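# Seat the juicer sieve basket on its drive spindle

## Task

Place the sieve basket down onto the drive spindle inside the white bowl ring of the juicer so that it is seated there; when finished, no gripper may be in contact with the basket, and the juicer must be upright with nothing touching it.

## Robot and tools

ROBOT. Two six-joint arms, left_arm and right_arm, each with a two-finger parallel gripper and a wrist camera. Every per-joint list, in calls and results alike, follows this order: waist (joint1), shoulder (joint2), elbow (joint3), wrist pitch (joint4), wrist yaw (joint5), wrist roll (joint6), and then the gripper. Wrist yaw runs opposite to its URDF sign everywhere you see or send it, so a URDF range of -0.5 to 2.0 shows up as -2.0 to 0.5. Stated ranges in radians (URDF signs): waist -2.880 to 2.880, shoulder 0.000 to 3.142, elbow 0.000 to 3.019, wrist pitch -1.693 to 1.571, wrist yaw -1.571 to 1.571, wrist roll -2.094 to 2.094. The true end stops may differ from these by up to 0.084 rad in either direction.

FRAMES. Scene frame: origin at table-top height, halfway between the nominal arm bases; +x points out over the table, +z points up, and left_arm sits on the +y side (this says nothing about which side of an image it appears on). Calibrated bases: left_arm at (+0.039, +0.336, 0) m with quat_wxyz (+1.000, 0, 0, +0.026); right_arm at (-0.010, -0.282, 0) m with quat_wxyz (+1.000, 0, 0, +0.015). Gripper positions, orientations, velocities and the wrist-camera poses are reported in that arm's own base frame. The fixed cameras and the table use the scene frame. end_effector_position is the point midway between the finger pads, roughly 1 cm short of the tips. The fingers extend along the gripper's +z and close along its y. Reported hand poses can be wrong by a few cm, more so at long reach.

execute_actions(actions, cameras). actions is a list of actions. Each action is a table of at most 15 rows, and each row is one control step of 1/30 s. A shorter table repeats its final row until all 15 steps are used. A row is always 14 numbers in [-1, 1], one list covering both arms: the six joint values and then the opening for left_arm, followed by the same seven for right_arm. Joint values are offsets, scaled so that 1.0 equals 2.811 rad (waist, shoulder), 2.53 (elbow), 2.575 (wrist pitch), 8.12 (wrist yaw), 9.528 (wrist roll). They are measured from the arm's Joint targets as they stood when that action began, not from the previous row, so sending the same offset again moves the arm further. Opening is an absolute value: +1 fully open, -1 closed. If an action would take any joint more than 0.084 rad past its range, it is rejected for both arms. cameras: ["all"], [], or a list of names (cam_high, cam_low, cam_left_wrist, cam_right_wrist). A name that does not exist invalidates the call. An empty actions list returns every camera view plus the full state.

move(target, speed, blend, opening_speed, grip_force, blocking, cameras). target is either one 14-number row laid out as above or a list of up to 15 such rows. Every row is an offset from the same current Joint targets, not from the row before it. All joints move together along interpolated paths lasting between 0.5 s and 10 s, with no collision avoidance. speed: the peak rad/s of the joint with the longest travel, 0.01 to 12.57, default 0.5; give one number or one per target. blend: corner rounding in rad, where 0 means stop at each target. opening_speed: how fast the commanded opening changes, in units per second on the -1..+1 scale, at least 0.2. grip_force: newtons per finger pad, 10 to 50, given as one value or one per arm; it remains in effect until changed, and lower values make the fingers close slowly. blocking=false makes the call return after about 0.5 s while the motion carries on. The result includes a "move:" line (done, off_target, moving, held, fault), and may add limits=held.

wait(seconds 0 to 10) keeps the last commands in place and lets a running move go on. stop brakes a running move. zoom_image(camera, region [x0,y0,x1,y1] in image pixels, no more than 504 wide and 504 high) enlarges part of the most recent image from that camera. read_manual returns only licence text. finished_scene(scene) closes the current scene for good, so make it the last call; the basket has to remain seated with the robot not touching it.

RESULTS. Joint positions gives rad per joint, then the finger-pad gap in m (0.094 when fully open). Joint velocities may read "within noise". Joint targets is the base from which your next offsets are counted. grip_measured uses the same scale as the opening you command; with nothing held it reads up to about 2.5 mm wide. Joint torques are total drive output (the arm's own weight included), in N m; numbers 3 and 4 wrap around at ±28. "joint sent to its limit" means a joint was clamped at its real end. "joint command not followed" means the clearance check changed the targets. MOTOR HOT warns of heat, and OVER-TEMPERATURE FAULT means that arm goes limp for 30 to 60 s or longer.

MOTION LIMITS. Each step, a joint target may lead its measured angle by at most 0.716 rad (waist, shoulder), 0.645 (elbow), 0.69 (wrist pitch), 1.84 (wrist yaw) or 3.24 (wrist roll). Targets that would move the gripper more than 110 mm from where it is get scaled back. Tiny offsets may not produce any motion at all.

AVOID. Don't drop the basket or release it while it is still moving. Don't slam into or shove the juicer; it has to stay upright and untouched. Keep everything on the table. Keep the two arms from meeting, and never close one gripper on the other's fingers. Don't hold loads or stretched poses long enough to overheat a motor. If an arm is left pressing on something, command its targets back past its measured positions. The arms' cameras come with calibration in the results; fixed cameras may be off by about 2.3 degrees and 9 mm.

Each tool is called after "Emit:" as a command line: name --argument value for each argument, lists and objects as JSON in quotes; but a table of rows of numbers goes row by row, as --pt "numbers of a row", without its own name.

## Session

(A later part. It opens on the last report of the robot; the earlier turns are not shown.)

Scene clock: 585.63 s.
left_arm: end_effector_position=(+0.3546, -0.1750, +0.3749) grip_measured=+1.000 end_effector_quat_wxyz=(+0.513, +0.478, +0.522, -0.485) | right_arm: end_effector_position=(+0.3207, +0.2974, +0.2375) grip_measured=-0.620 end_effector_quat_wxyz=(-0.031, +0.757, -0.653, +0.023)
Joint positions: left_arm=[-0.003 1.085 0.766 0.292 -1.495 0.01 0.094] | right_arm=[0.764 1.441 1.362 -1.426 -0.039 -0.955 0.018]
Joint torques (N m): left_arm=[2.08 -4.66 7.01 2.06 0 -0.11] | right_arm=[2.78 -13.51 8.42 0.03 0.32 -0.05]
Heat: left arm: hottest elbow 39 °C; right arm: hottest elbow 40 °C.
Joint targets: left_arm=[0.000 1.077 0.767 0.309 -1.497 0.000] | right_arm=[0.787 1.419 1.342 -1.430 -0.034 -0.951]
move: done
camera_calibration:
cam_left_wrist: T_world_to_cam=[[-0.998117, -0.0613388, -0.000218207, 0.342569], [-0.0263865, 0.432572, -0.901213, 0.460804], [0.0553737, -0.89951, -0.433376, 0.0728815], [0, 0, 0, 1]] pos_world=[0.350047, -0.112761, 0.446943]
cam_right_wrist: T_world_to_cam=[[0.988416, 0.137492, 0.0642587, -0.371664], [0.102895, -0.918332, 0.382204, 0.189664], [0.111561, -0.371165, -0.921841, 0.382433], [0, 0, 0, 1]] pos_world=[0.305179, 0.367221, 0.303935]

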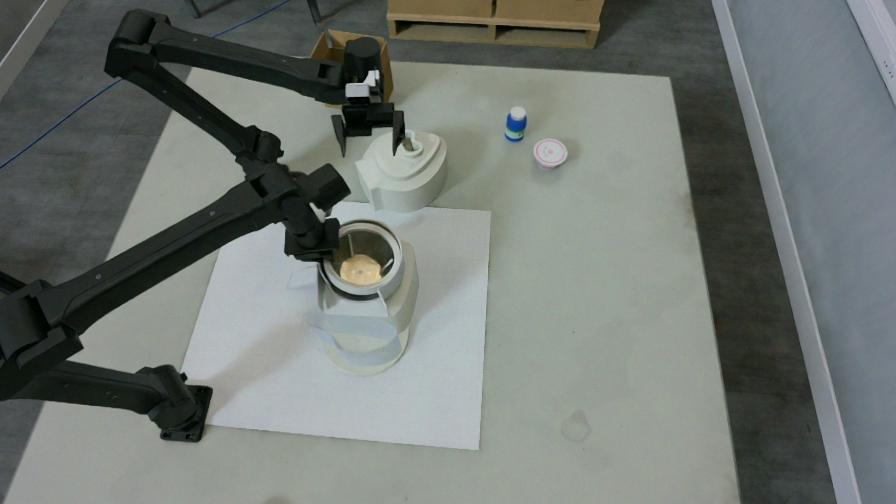

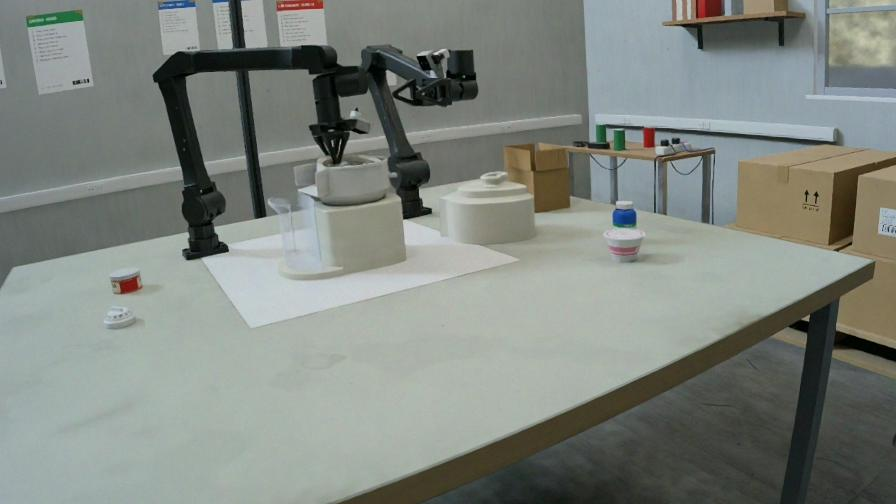

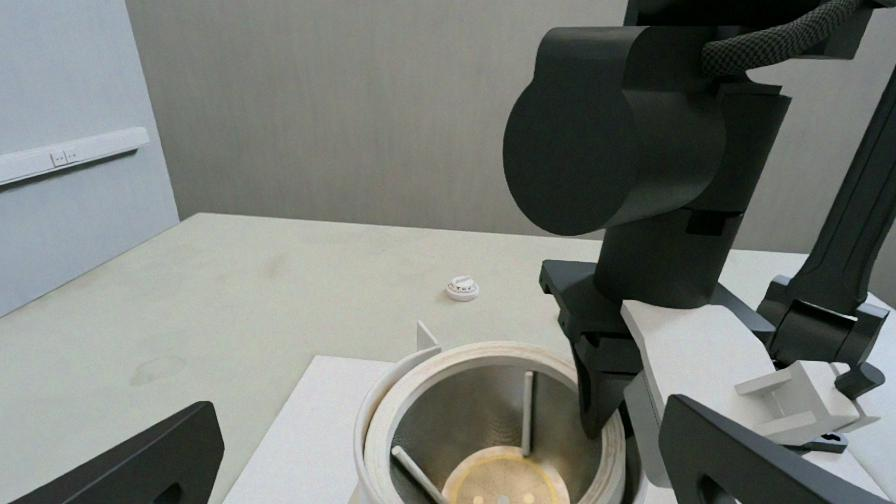

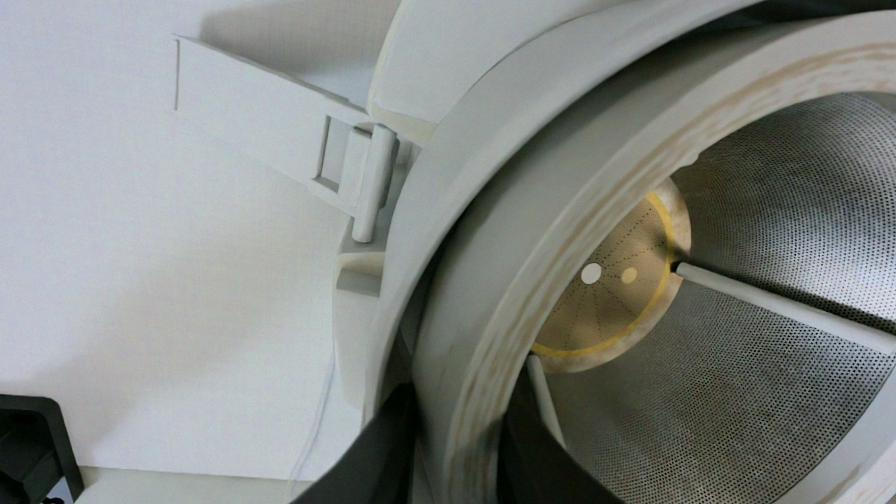

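Emit:
move --target '[0,0,0,0,0,0,1,0,0,0,0,0,0,-0.5]' --speed 0.1 --opening_speed 0.3 --cameras '["cam_high","cam_left_wrist","cam_right_wrist","cam_low"]'

Emit:
zoom_image --camera "cam_low" --region '[290, 90, 400, 220]'

Emit:
zoom_image --camera "cam_high" --region '[300, 200, 420, 310]'

Scene clock: 593.67 s.
left_arm: end_effector_position=(+0.3546, -0.1750, +0.3749) grip_measured=+1.000 end_effector_quat_wxyz=(+0.513, +0.478, +0.522, -0.485) | right_arm: end_effector_position=(+0.3227, +0.2978, +0.2376) grip_measured=-0.503 end_effector_quat_wxyz=(-0.034, +0.756, -0.653, +0.026)
Joint positions: left_arm=[-0.003 1.085 0.766 0.292 -1.495 0.01 0.094] | right_arm=[0.764 1.441 1.362 -1.418 -0.045 -0.955 0.023]
Joint torques (N m): left_arm=[1.96 -4.37 7.05 2.03 0.01 -0.11] | right_arm=[2.67 -13.04 8.46 -0.36 0.53 -0.04]
Heat: left arm: hottest elbow 39 °C; right arm: hottest elbow 40 °C.
Joint targets: left_arm=[0.000 1.077 0.767 0.309 -1.497 0.000] | right_arm=[0.787 1.419 1.342 -1.430 -0.033 -0.951]
move: done
camera_calibration:
cam_left_wrist: T_world_to_cam=[[-0.998117, -0.0613388, -0.000218207, 0.342569], [-0.0263865, 0.432572, -0.901213, 0.460804], [0.0553737, -0.89951, -0.433376, 0.0728815], [0, 0, 0, 1]] pos_world=[0.350047, -0.112761, 0.446943]
cam_right_wrist: T_world_to_cam=[[0.987827, 0.137022, 0.0736418, -0.375599], [0.0988964, -0.9186, 0.382613, 0.191087], [0.120074, -0.370673, -0.920969, 0.379373], [0, 0, 0, 1]] pos_world=[0.306576, 0.367621, 0.303938]

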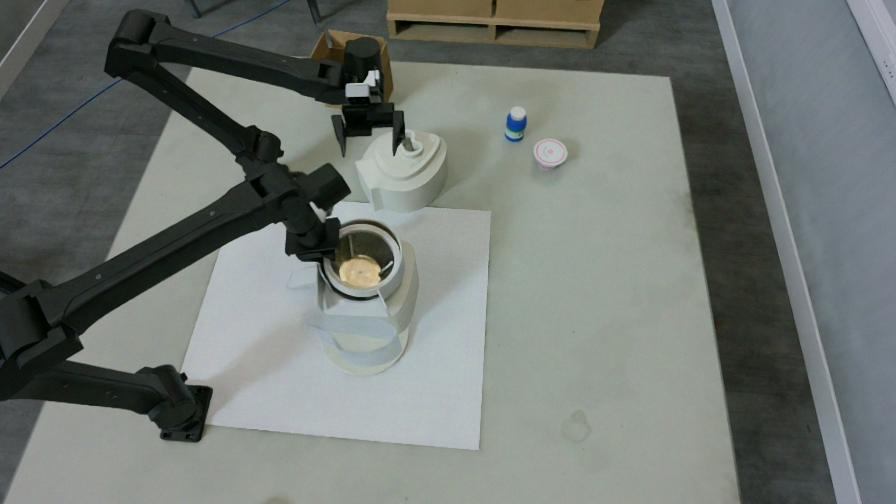

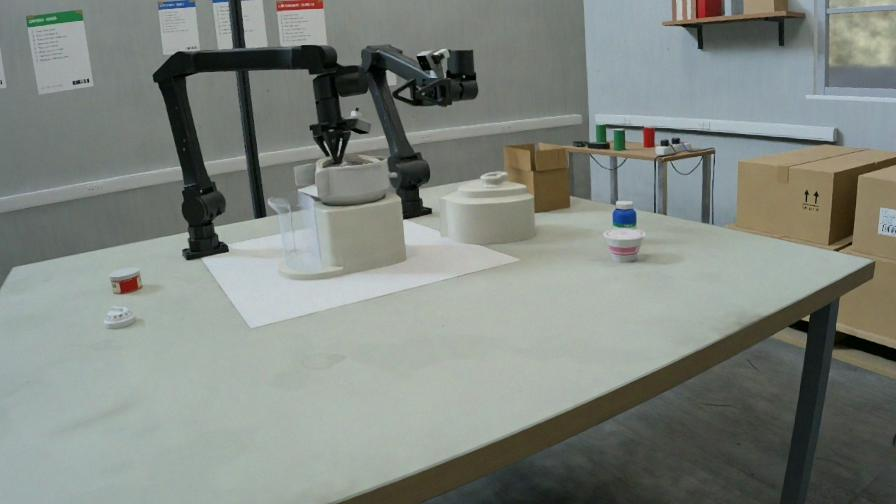

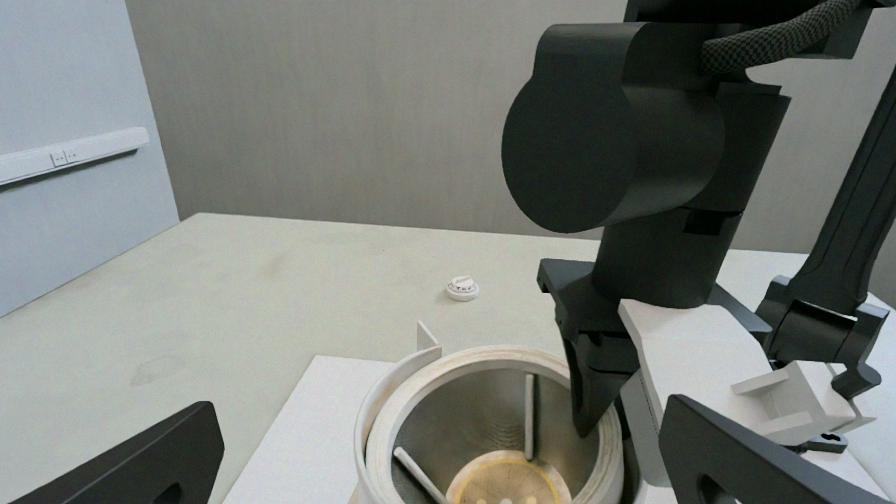

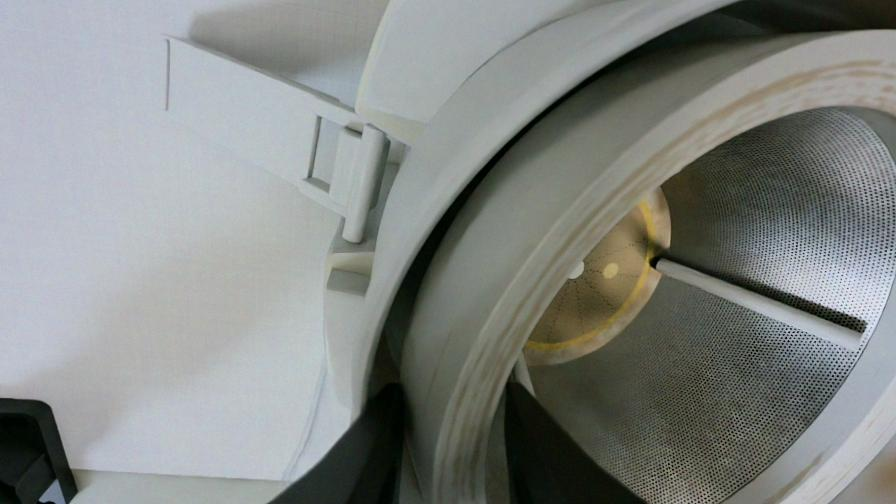

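Scaled by 3.877 from the camera's 896x504 image, which has a finer 1280x720 frame.

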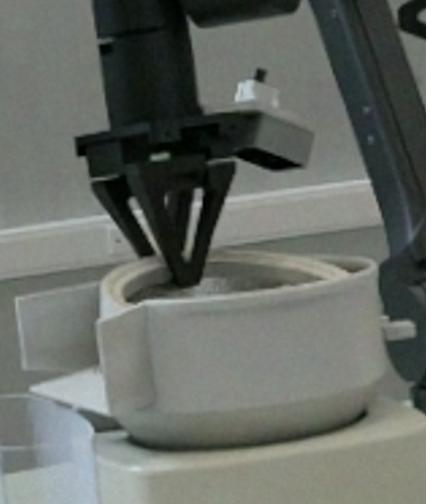

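Scaled by 4.200 from the camera's 896x504 image, which has a finer 1280x720 frame.

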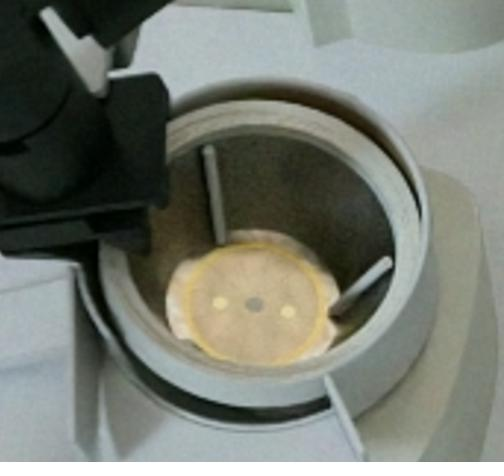

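Emit:
move --target '[0,0,0,0,0,0,1,0,0.0013,0.047,-0.041,0,0,-0.5]' --speed 0.12 --cameras '["cam_high","cam_left_wrist","cam_right_wrist","cam_low"]'

Emit:
zoom_image --camera "cam_low" --region '[290, 90, 400, 220]'

Emit:
zoom_image --camera "cam_high" --region '[300, 200, 420, 310]'

Scene clock: 602.03 s.
left_arm: end_effector_position=(+0.3546, -0.1750, +0.3749) grip_measured=+1.000 end_effector_quat_wxyz=(+0.513, +0.478, +0.522, -0.485) | right_arm: end_effector_position=(+0.3062, +0.2889, +0.2508) grip_measured=-0.502 end_effector_quat_wxyz=(+0.000, +0.760, -0.650, +0.018)
Joint positions: left_arm=[-0.003 1.085 0.766 0.292 -1.495 0.01 0.094] | right_arm=[0.773 1.437 1.394 -1.525 -0.037 -0.953 0.023]
Joint torques (N m): left_arm=[2.2 -4.42 7.04 2.02 0.01 -0.12] | right_arm=[1.79 -12.04 15.54 -0.39 0.22 -0.07]
Heat: left arm: hottest elbow 39 °C; right arm: hottest elbow 40 °C.
Joint targets: left_arm=[0.000 1.077 0.767 0.309 -1.497 0.000] | right_arm=[0.787 1.423 1.461 -1.535 -0.034 -0.951]
move: off_target (right_arm); right_arm: the elbow is farthest, 0.067 rad from its target
camera_calibration:
cam_left_wrist: T_world_to_cam=[[-0.998117, -0.0613388, -0.000218207, 0.342569], [-0.0263865, 0.432572, -0.901213, 0.460804], [0.0553737, -0.89951, -0.433376, 0.0728815], [0, 0, 0, 1]] pos_world=[0.350047, -0.112761, 0.446943]
cam_right_wrist: T_world_to_cam=[[0.989266, 0.145633, 0.0119653, -0.346529], [0.127591, -0.900806, 0.415053, 0.15738], [0.0712238, -0.409071, -0.909719, 0.413377], [0, 0, 0, 1]] pos_world=[0.293287, 0.361336, 0.314882]

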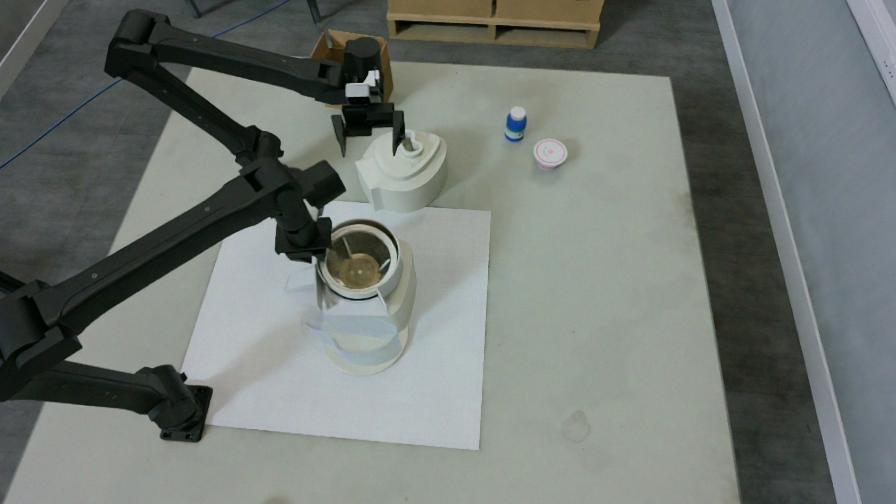

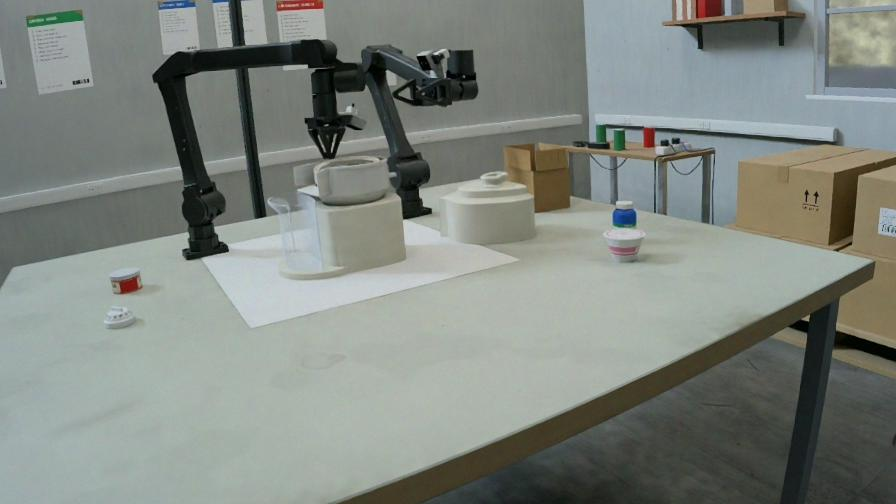

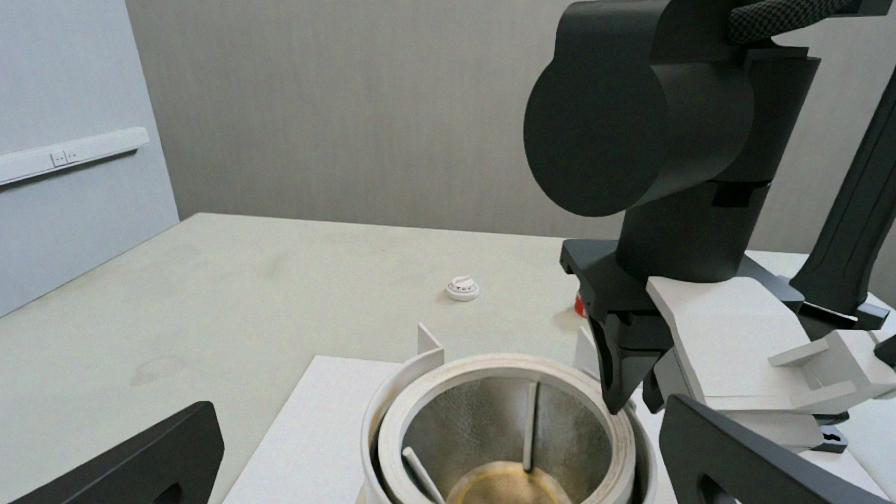

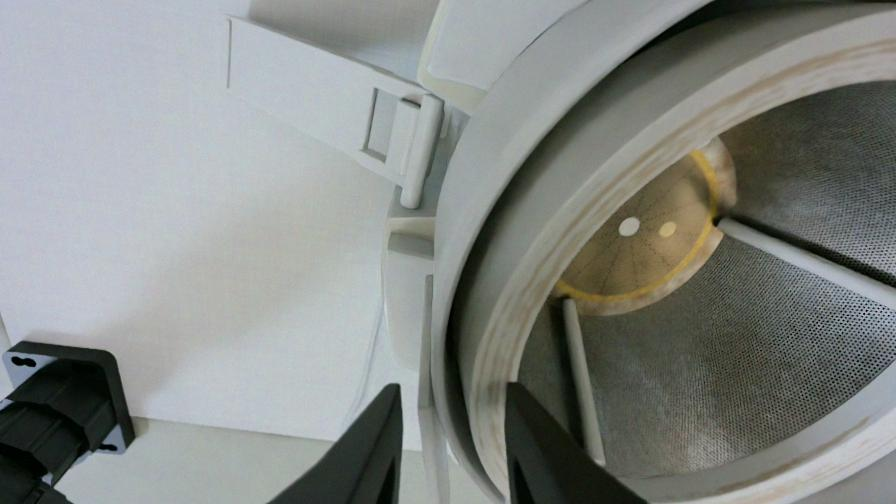

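Scaled by 3.877 from the camera's 896x504 image, which has a finer 1280x720 frame.

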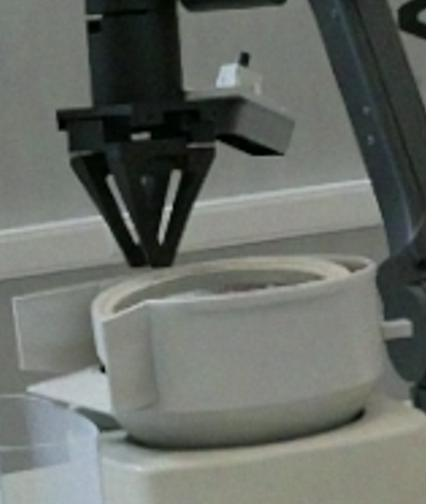

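Scaled by 4.200 from the camera's 896x504 image, which has a finer 1280x720 frame.

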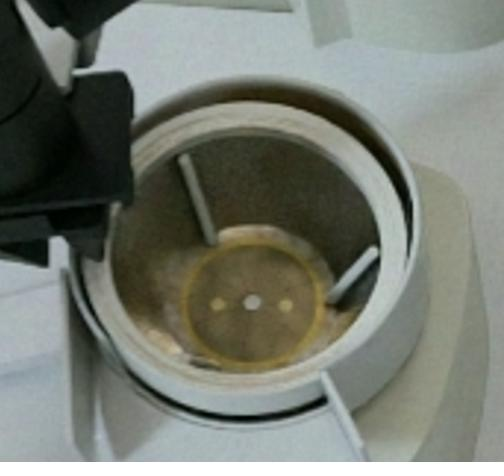

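Emit:
move --target '[0,0,0,0,0,0,1,0,-0.04,0.04,-0.02,0,0,-0.2]' --speed 0.3

Emit:
move --target '[0,0,0,0,0,0,1,-0.2,-0.04,0.0,0.0,0,0,-0.2]' --speed 0.5 --cameras '["cam_high","cam_left_wrist","cam_low"]'

Emit:
zoom_image --camera "cam_low" --region '[290, 90, 400, 220]'

Emit:
zoom_image --camera "cam_high" --region '[300, 200, 420, 310]'

Emit:
zoom_image --camera "cam_left_wrist" --region '[330, 300, 680, 504]'

Scene clock: 611.27 s.
left_arm: end_effector_position=(+0.3546, -0.1750, +0.3749) grip_measured=+1.000 end_effector_quat_wxyz=(+0.513, +0.478, +0.522, -0.485) | right_arm: end_effector_position=(+0.2987, +0.2816, +0.3527) grip_measured=-0.202 end_effector_quat_wxyz=(-0.103, +0.754, -0.648, +0.028)
Joint positions: left_arm=[-0.003 1.085 0.766 0.292 -1.495 0.01 0.094] | right_arm=[0.773 1.299 1.515 -1.576 -0.037 -0.953 0.037]
Joint torques (N m): left_arm=[2.14 -4.54 7.04 2 0.01 -0.11] | right_arm=[2.08 -8 14.13 -0.02 0.21 -0.04]
Heat: left arm: hottest elbow 39 °C; right arm: hottest elbow 44 °C.
Joint targets: left_arm=[0.000 1.077 0.767 0.309 -1.497 0.000] | right_arm=[0.787 1.311 1.562 -1.587 -0.034 -0.951]
move: off_target (right_arm); right_arm: the elbow is farthest, 0.048 rad from its target

Scene clock: 612.83 s.
left_arm: end_effector_position=(+0.3546, -0.1750, +0.3749) grip_measured=+1.000 end_effector_quat_wxyz=(+0.513, +0.478, +0.522, -0.485) | right_arm: end_effector_position=(+0.3801, +0.0810, +0.3872) grip_measured=-0.202 end_effector_quat_wxyz=(+0.134, -0.548, +0.823, -0.069)
Joint positions: left_arm=[-0.003 1.085 0.766 0.292 -1.495 0.01 0.094] | right_arm=[0.227 1.208 1.515 -1.576 -0.035 -0.953 0.037]
Joint torques (N m): left_arm=[2.08 -4.54 7.05 2.03 0.01 -0.11] | right_arm=[1.08 -8.35 14.12 0.1 0.17 -0.05]
Heat: left arm: hottest elbow 39 °C; right arm: hottest elbow 43 °C.
Joint targets: left_arm=[0.000 1.077 0.767 0.309 -1.497 0.000] | right_arm=[0.225 1.198 1.562 -1.587 -0.034 -0.951]
move: off_target (right_arm); right_arm: the elbow is farthest, 0.047 rad from its target
camera_calibration:
cam_left_wrist: T_world_to_cam=[[-0.998117, -0.0613388, -0.000218207, 0.342569], [-0.0263865, 0.432572, -0.901213, 0.460804], [0.0553737, -0.89951, -0.433376, 0.0728815], [0, 0, 0, 1]] pos_world=[0.350047, -0.112761, 0.446943]
Images, in order (width x height): cam_high 896x504, cam_low 896x504, cam_left_wrist 896x504.

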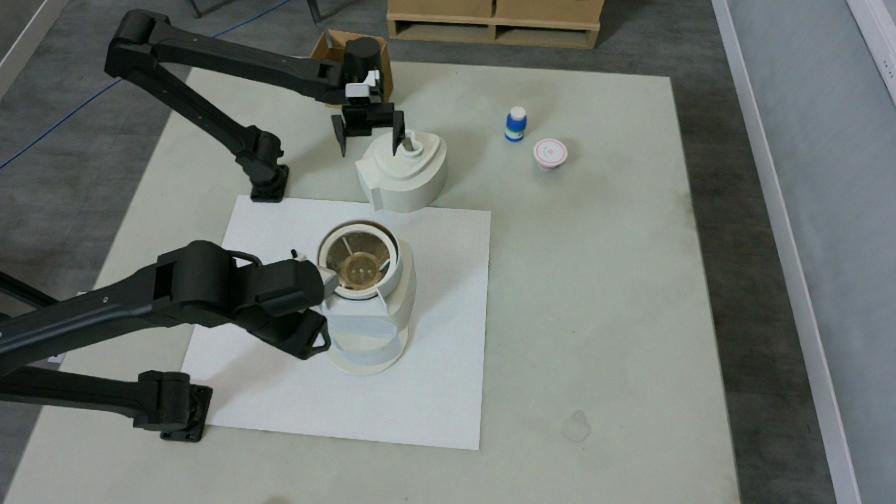

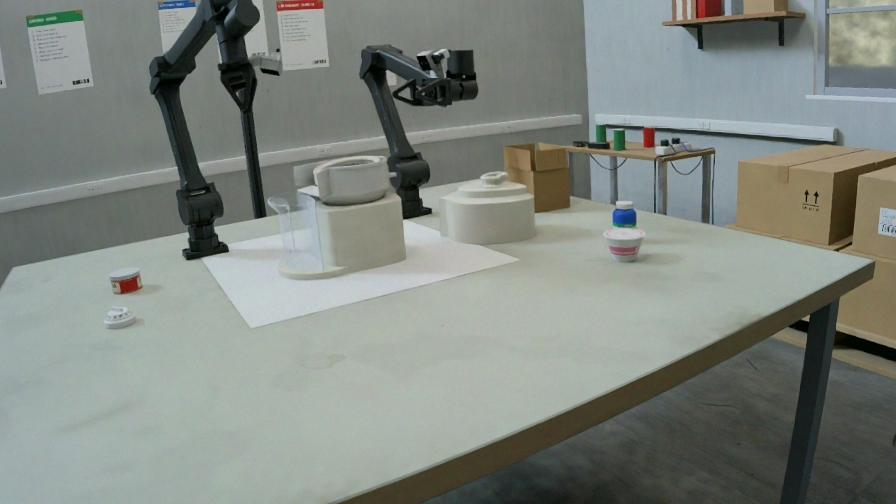

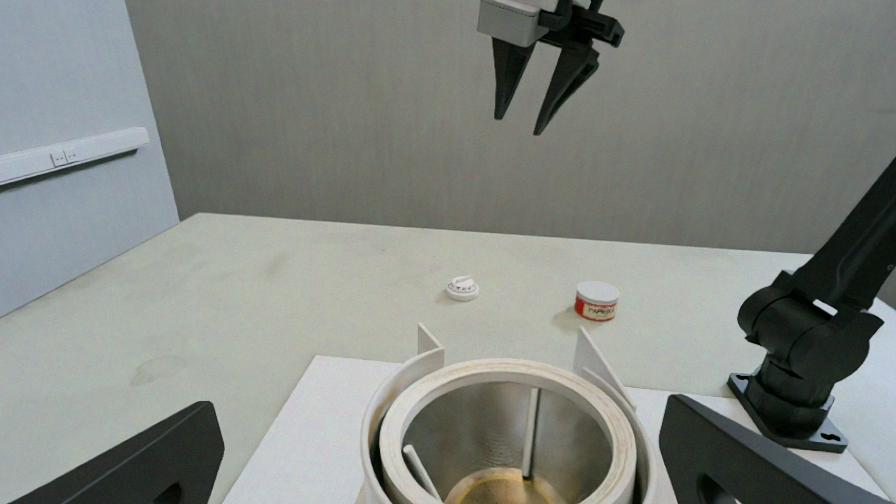

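Scaled by 3.877 from the camera's 896x504 image, which has a finer 1280x720 frame.

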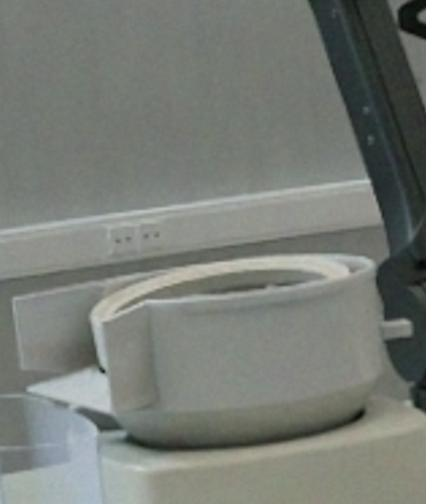

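Scaled by 4.200 from the camera's 896x504 image, which has a finer 1280x720 frame.

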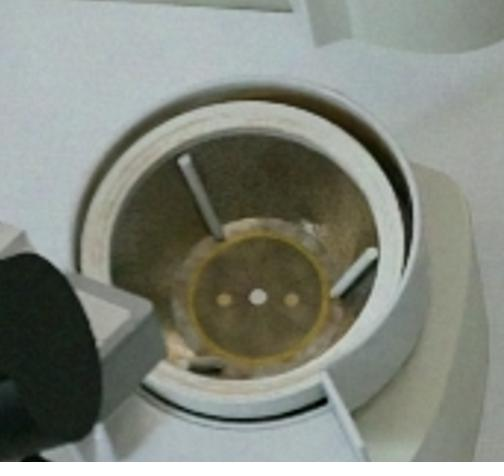

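Scaled by 1.440 from the camera's 896x504 image, which has a finer 1280x720 frame.

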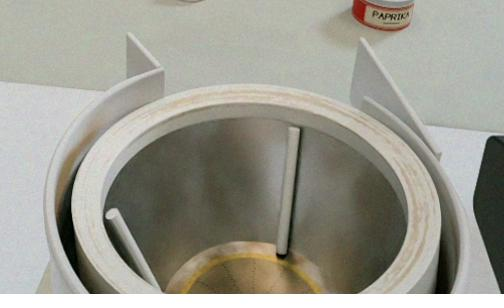

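Emit:
move --target '[0,0,0,0,0,0,1,0.1565,0.0416,0.0348,0.0493,0.00419,0.0998,0]' --speed 0.6 --cameras '["cam_right_wrist","cam_low"]'

Emit:
zoom_image --camera "cam_right_wrist" --region '[270, 60, 630, 440]'

Scene clock: 637.73 s.
left_arm: end_effector_position=(+0.3546, -0.1750, +0.3749) grip_measured=+1.000 end_effector_quat_wxyz=(+0.513, +0.478, +0.522, -0.485) | right_arm: end_effector_position=(+0.3522, +0.2708, +0.3888) grip_measured=-0.002 end_effector_quat_wxyz=(+0.177, -0.321, +0.929, +0.059)
Joint positions: left_arm=[-0.003 1.085 0.766 0.292 -1.495 0.01 0.094] | right_arm=[0.657 1.301 1.582 -1.476 -0.001 -0.008 0.047]
Joint torques (N m): left_arm=[2.08 -4.6 7.02 2.03 0 -0.11] | right_arm=[1.67 -7.71 15.98 1.31 0.15 0.01]
Heat: left arm: hottest elbow 39 °C; right arm: hottest elbow 43 °C.
Joint targets: left_arm=[0.000 1.077 0.767 0.309 -1.497 0.000] | right_arm=[0.665 1.315 1.650 -1.460 0.000 0.000]
move: off_target (right_arm); right_arm: the elbow is farthest, 0.068 rad from its target
camera_calibration:
cam_right_wrist: T_world_to_cam=[[0.613557, -0.78958, -0.010525, 0.0032765], [-0.78923, -0.613611, 0.024463, 0.474945], [-0.0257738, -0.00670281, -0.999645, 0.488455], [0, 0, 0, 1]] pos_world=[0.38542, 0.297292, 0.476698]
Images, in order (width x height): cam_low 896x504, cam_right_wrist 896x504.

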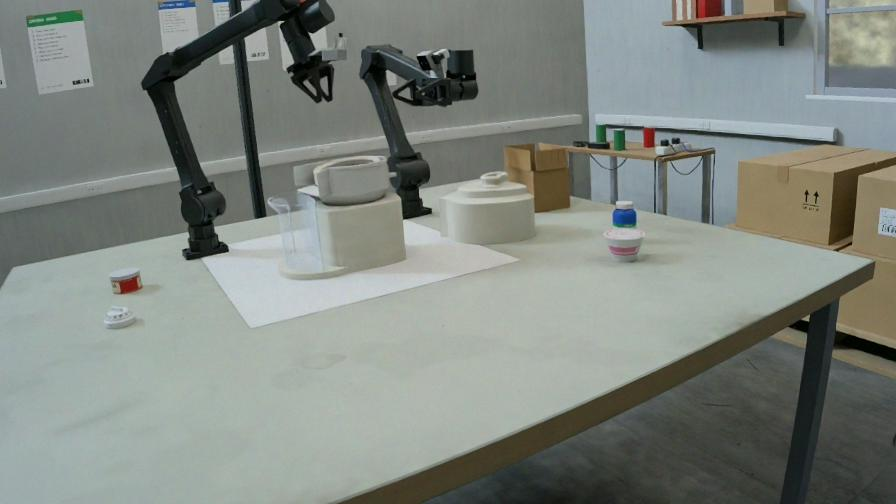

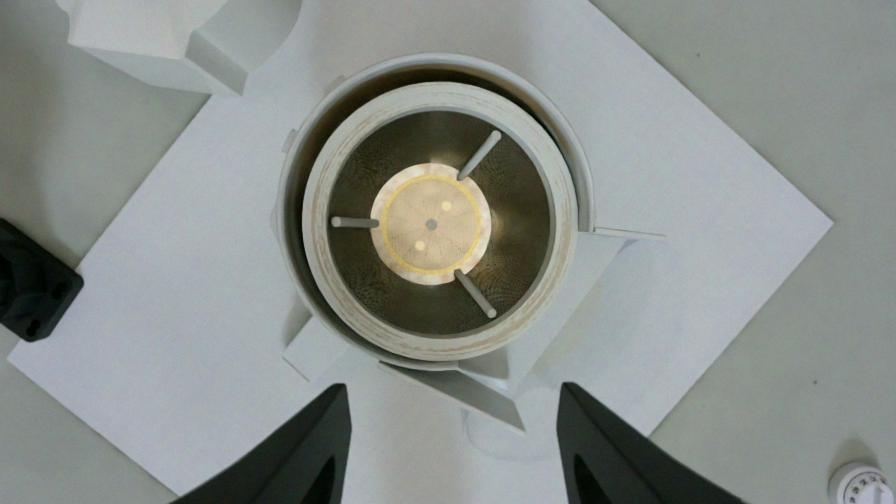

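Scaled by 1.326 from the camera's 896x504 image, which has a finer 1280x720 frame.

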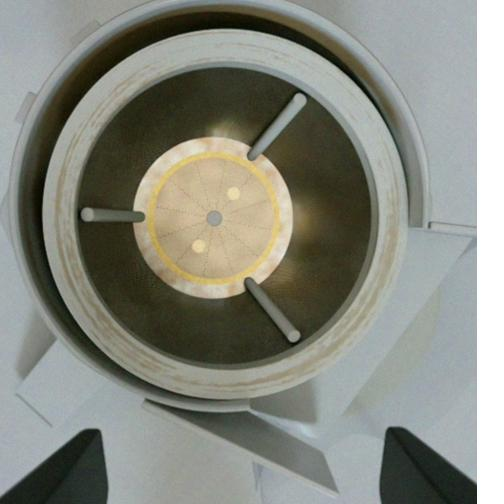

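Emit:
move --target '[0,0,0,0,0,0,1,-0.03913,0.07649,0.0079,-0.0835,0,0.0721,0.06]' --speed 0.5 --cameras '["cam_right_wrist","cam_high"]'

Scene clock: 688.10 s.
left_arm: end_effector_position=(+0.3546, -0.1750, +0.3749) grip_measured=+1.000 end_effector_quat_wxyz=(+0.513, +0.478, +0.522, -0.485) | right_arm: end_effector_position=(+0.3783, +0.2407, +0.2971) grip_measured=+0.058 end_effector_quat_wxyz=(-0.003, +0.055, +0.998, -0.003)
Joint positions: left_arm=[-0.003 1.085 0.766 0.292 -1.495 0.01 0.094] | right_arm=[0.568 1.518 1.604 -1.664 -0.001 0.679 0.05]
Joint torques (N m): left_arm=[2.14 -4.42 7.02 2.07 0 -0.11] | right_arm=[0.21 -11.52 15.42 -0.44 0.1 0.01]
Heat: left arm: hottest elbow 39 °C; right arm: hottest elbow 48 °C.
Joint targets: left_arm=[0.000 1.077 0.767 0.309 -1.497 0.000] | right_arm=[0.555 1.530 1.670 -1.675 0.000 0.687]
move: off_target (right_arm); right_arm: the elbow is farthest, 0.066 rad from its target
camera_calibration:
cam_right_wrist: T_world_to_cam=[[-0.119189, -0.99285, -0.00658743, 0.287434], [-0.912747, 0.106957, 0.394276, 0.242745], [-0.390753, 0.053006, -0.918968, 0.496981], [0, 0, 0, 1]] pos_world=[0.45002, 0.233073, 0.362895]
Images, in order (width x height): cam_high 896x504, cam_right_wrist 896x504.

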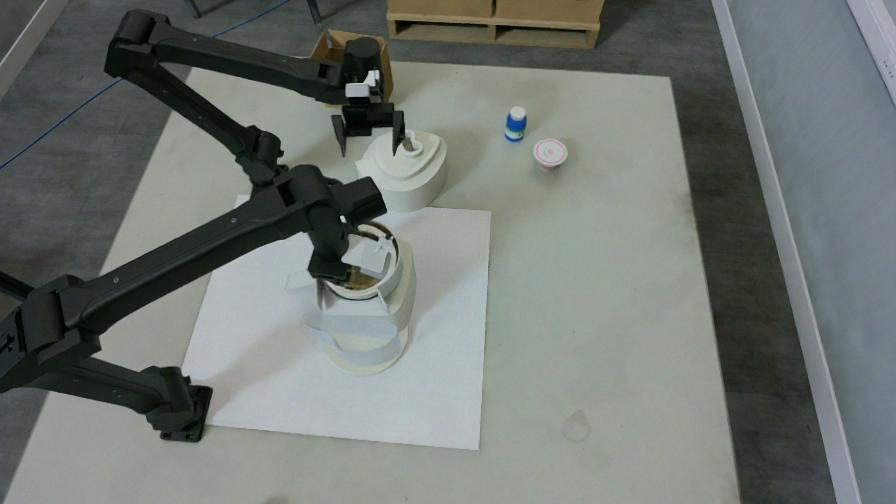

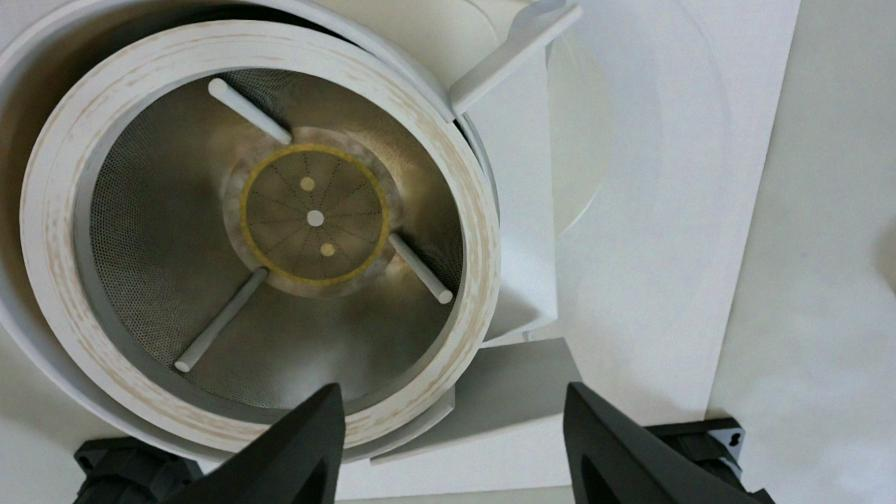

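Emit:
move --target '[0,0,0,0,0,0,1,-0.01174,0.0007,-0.07727,0.06136,0,-0.00388,-0.15]' --speed 0.25 --cameras '["cam_right_wrist","cam_left_wrist"]'

Scene clock: 698.93 s.
left_arm: end_effector_position=(+0.3546, -0.1750, +0.3749) grip_measured=+1.000 end_effector_quat_wxyz=(+0.513, +0.478, +0.522, -0.485) | right_arm: end_effector_position=(+0.3902, +0.2313, +0.2514) grip_measured=-0.148 end_effector_quat_wxyz=(+0.003, +0.061, +0.998, +0.002)
Joint positions: left_arm=[-0.003 1.085 0.766 0.292 -1.495 0.01 0.094] | right_arm=[0.537 1.519 1.485 -1.53 -0.001 0.658 0.04]
Joint torques (N m): left_arm=[2.14 -4.37 7.05 2.03 0 -0.11] | right_arm=[0.15 -11.4 9.35 0.51 0.11 -0.12]
Heat: left arm: hottest elbow 39 °C; right arm: hottest elbow 49 °C.
Joint targets: left_arm=[0.000 1.077 0.767 0.309 -1.497 0.000] | right_arm=[0.522 1.532 1.475 -1.517 0.000 0.650]
move: done
camera_calibration:
cam_left_wrist: T_world_to_cam=[[-0.998117, -0.0613388, -0.000218207, 0.342569], [-0.0263865, 0.432572, -0.901213, 0.460804], [0.0553737, -0.89951, -0.433376, 0.0728815], [0, 0, 0, 1]] pos_world=[0.350047, -0.112761, 0.446943]
cam_right_wrist: T_world_to_cam=[[-0.129705, -0.991425, -0.0159073, 0.285296], [-0.916473, 0.113745, 0.383587, 0.275139], [-0.378488, 0.0643319, -0.923368, 0.453776], [0, 0, 0, 1]] pos_world=[0.460911, 0.222362, 0.318001]
Images, in order (width x height): cam_left_wrist 896x504, cam_right_wrist 896x504.

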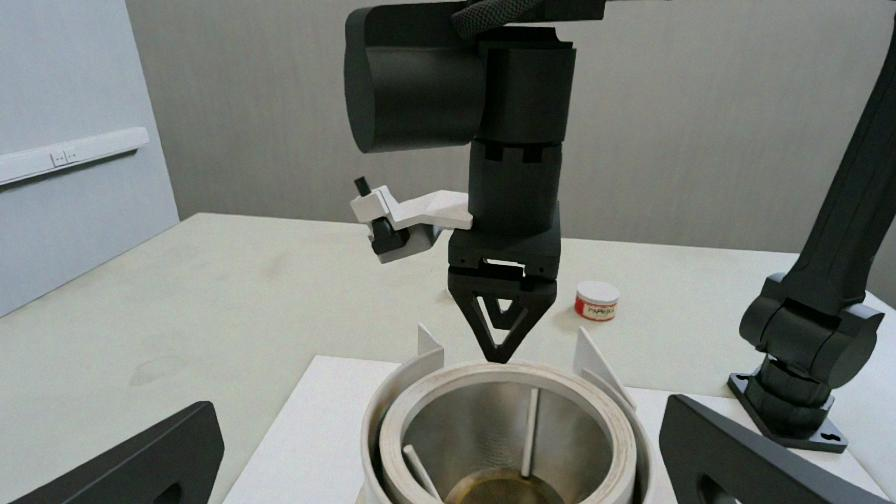

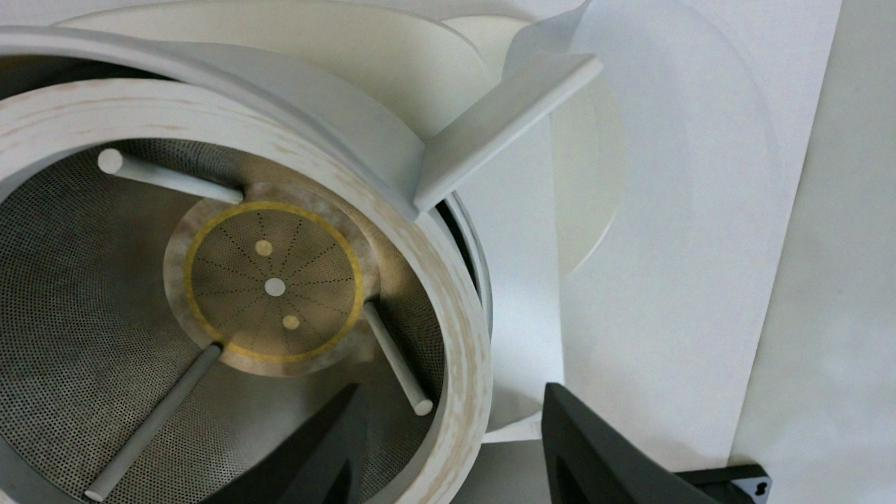

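Emit:
move --target '[0,0,0,0,0,0,1,-0.00925,0.00907,-0.01542,0.02291,0,-0.01543,-0.15]' --speed 0.2 --cameras '["cam_right_wrist","cam_left_wrist","cam_low"]'

Scene clock: 718.60 s.
left_arm: end_effector_position=(+0.3546, -0.1750, +0.3749) grip_measured=+1.000 end_effector_quat_wxyz=(+0.513, +0.478, +0.522, -0.485) | right_arm: end_effector_position=(+0.4023, +0.2246, +0.2286) grip_measured=-0.148 end_effector_quat_wxyz=(+0.004, +0.000, +1.000, +0.002)
Joint positions: left_arm=[-0.003 1.085 0.766 0.292 -1.495 0.01 0.094] | right_arm=[0.511 1.54 1.449 -1.471 -0.001 0.511 0.04]
Joint torques (N m): left_arm=[2.02 -4.6 7.05 2.02 0.02 -0.12] | right_arm=[-0.03 -11.4 8.85 0.54 0.11 -0.17]
Heat: left arm: hottest elbow 39 °C; right arm: hottest elbow 48 °C.
Joint targets: left_arm=[0.000 1.077 0.767 0.309 -1.497 0.000] | right_arm=[0.496 1.558 1.436 -1.458 0.000 0.503]
move: done
camera_calibration:
cam_left_wrist: T_world_to_cam=[[-0.998117, -0.0613388, -0.000218207, 0.342569], [-0.0263865, 0.432572, -0.901213, 0.460804], [0.0553737, -0.89951, -0.433376, 0.0728815], [0, 0, 0, 1]] pos_world=[0.350047, -0.112761, 0.446943]
cam_right_wrist: T_world_to_cam=[[-0.00903204, -0.999831, -0.0160241, 0.233236], [-0.924428, 0.00223906, 0.38135, 0.324534], [-0.381249, 0.0182575, -0.924292, 0.449454], [0, 0, 0, 1]] pos_world=[0.473469, 0.224264, 0.295403]
Images, in order (width x height): cam_low 896x504, cam_left_wrist 896x504, cam_right_wrist 896x504.

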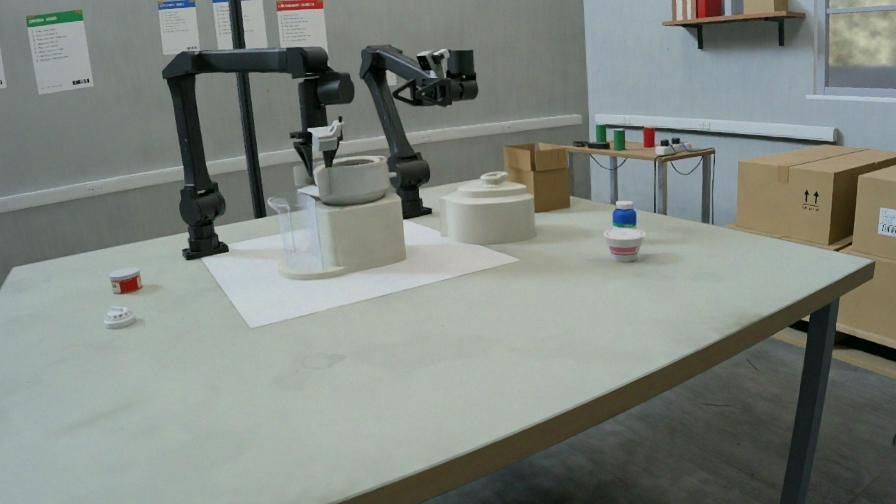

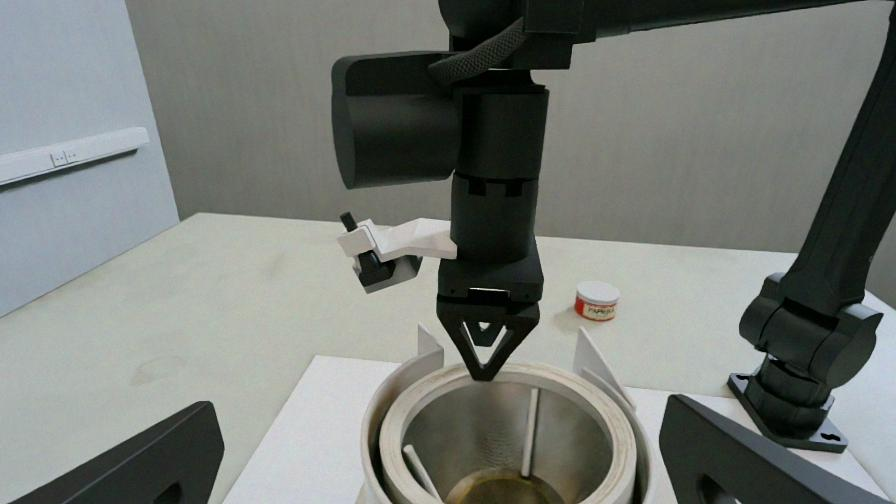

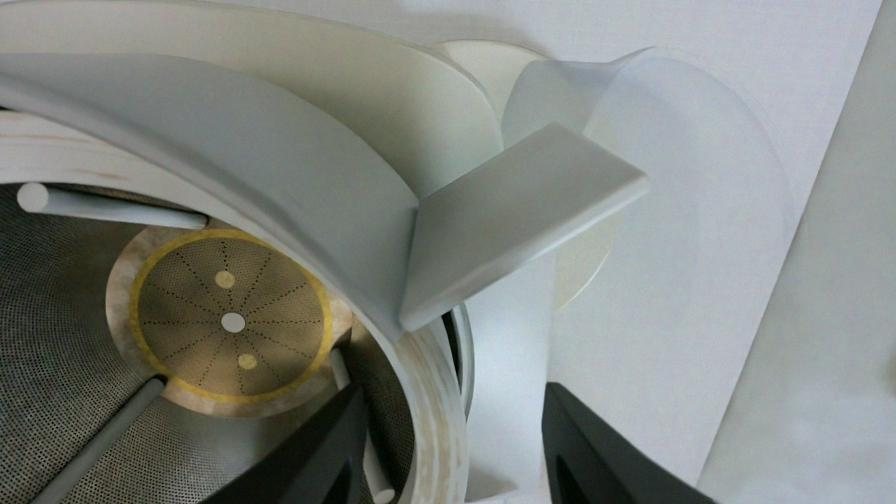

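Emit:
move --target '[0,0,0,0,0,0,1,0.0015,0,-0.0136,0.01293,0,0,-0.15]' --speed 0.15 --cameras '["cam_right_wrist","cam_left_wrist"]'

Scene clock: 726.33 s.
left_arm: end_effector_position=(+0.3546, -0.1750, +0.3749) grip_measured=+1.000 end_effector_quat_wxyz=(+0.513, +0.478, +0.522, -0.485) | right_arm: end_effector_position=(+0.4009, +0.2238, +0.2156) grip_measured=-0.148 end_effector_quat_wxyz=(+0.004, +0.000, +1.000, +0.001)
Joint positions: left_arm=[-0.003 1.085 0.766 0.292 -1.495 0.01 0.094] | right_arm=[0.511 1.54 1.415 -1.437 -0.001 0.51 0.04]
Joint torques (N m): left_arm=[2.14 -4.54 7.05 2.03 0.01 -0.11] | right_arm=[0.26 -11.34 8.87 0.57 0.12 -0.16]
Heat: left arm: hottest elbow 39 °C; right arm: hottest elbow 47 °C.
Joint targets: left_arm=[0.000 1.077 0.767 0.309 -1.497 0.000] | right_arm=[0.500 1.558 1.401 -1.425 0.000 0.503]
move: done
camera_calibration:
cam_left_wrist: T_world_to_cam=[[-0.998117, -0.0613388, -0.000218207, 0.342569], [-0.0263865, 0.432572, -0.901213, 0.460804], [0.0553737, -0.89951, -0.433376, 0.0728815], [0, 0, 0, 1]] pos_world=[0.350047, -0.112761, 0.446943]
cam_right_wrist: T_world_to_cam=[[-0.00835809, -0.999846, -0.015446, 0.231836], [-0.924055, 0.00181928, 0.382255, 0.3279], [-0.382168, 0.0174679, -0.923928, 0.437332], [0, 0, 0, 1]] pos_world=[0.47207, 0.223564, 0.282302]
Images, in order (width x height): cam_left_wrist 896x504, cam_right_wrist 896x504.

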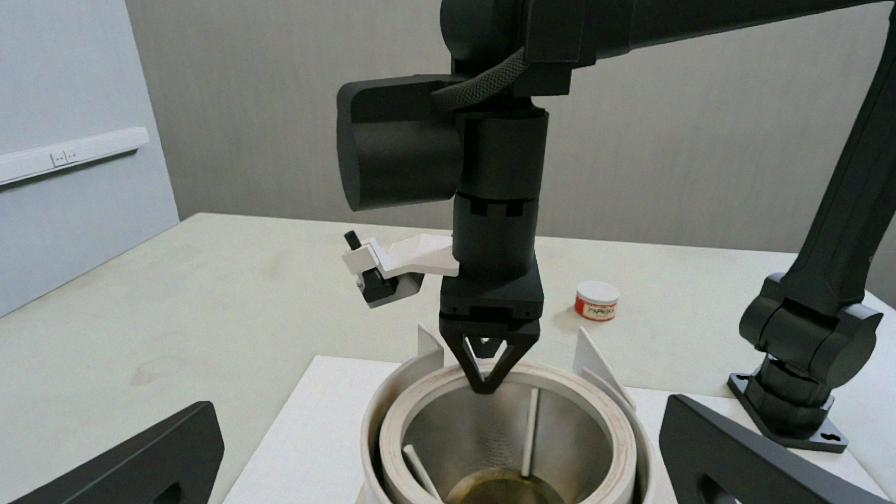

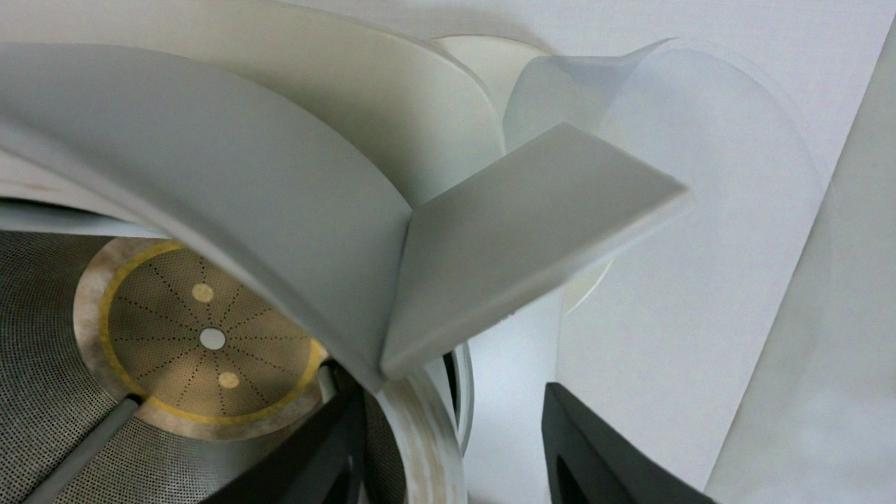

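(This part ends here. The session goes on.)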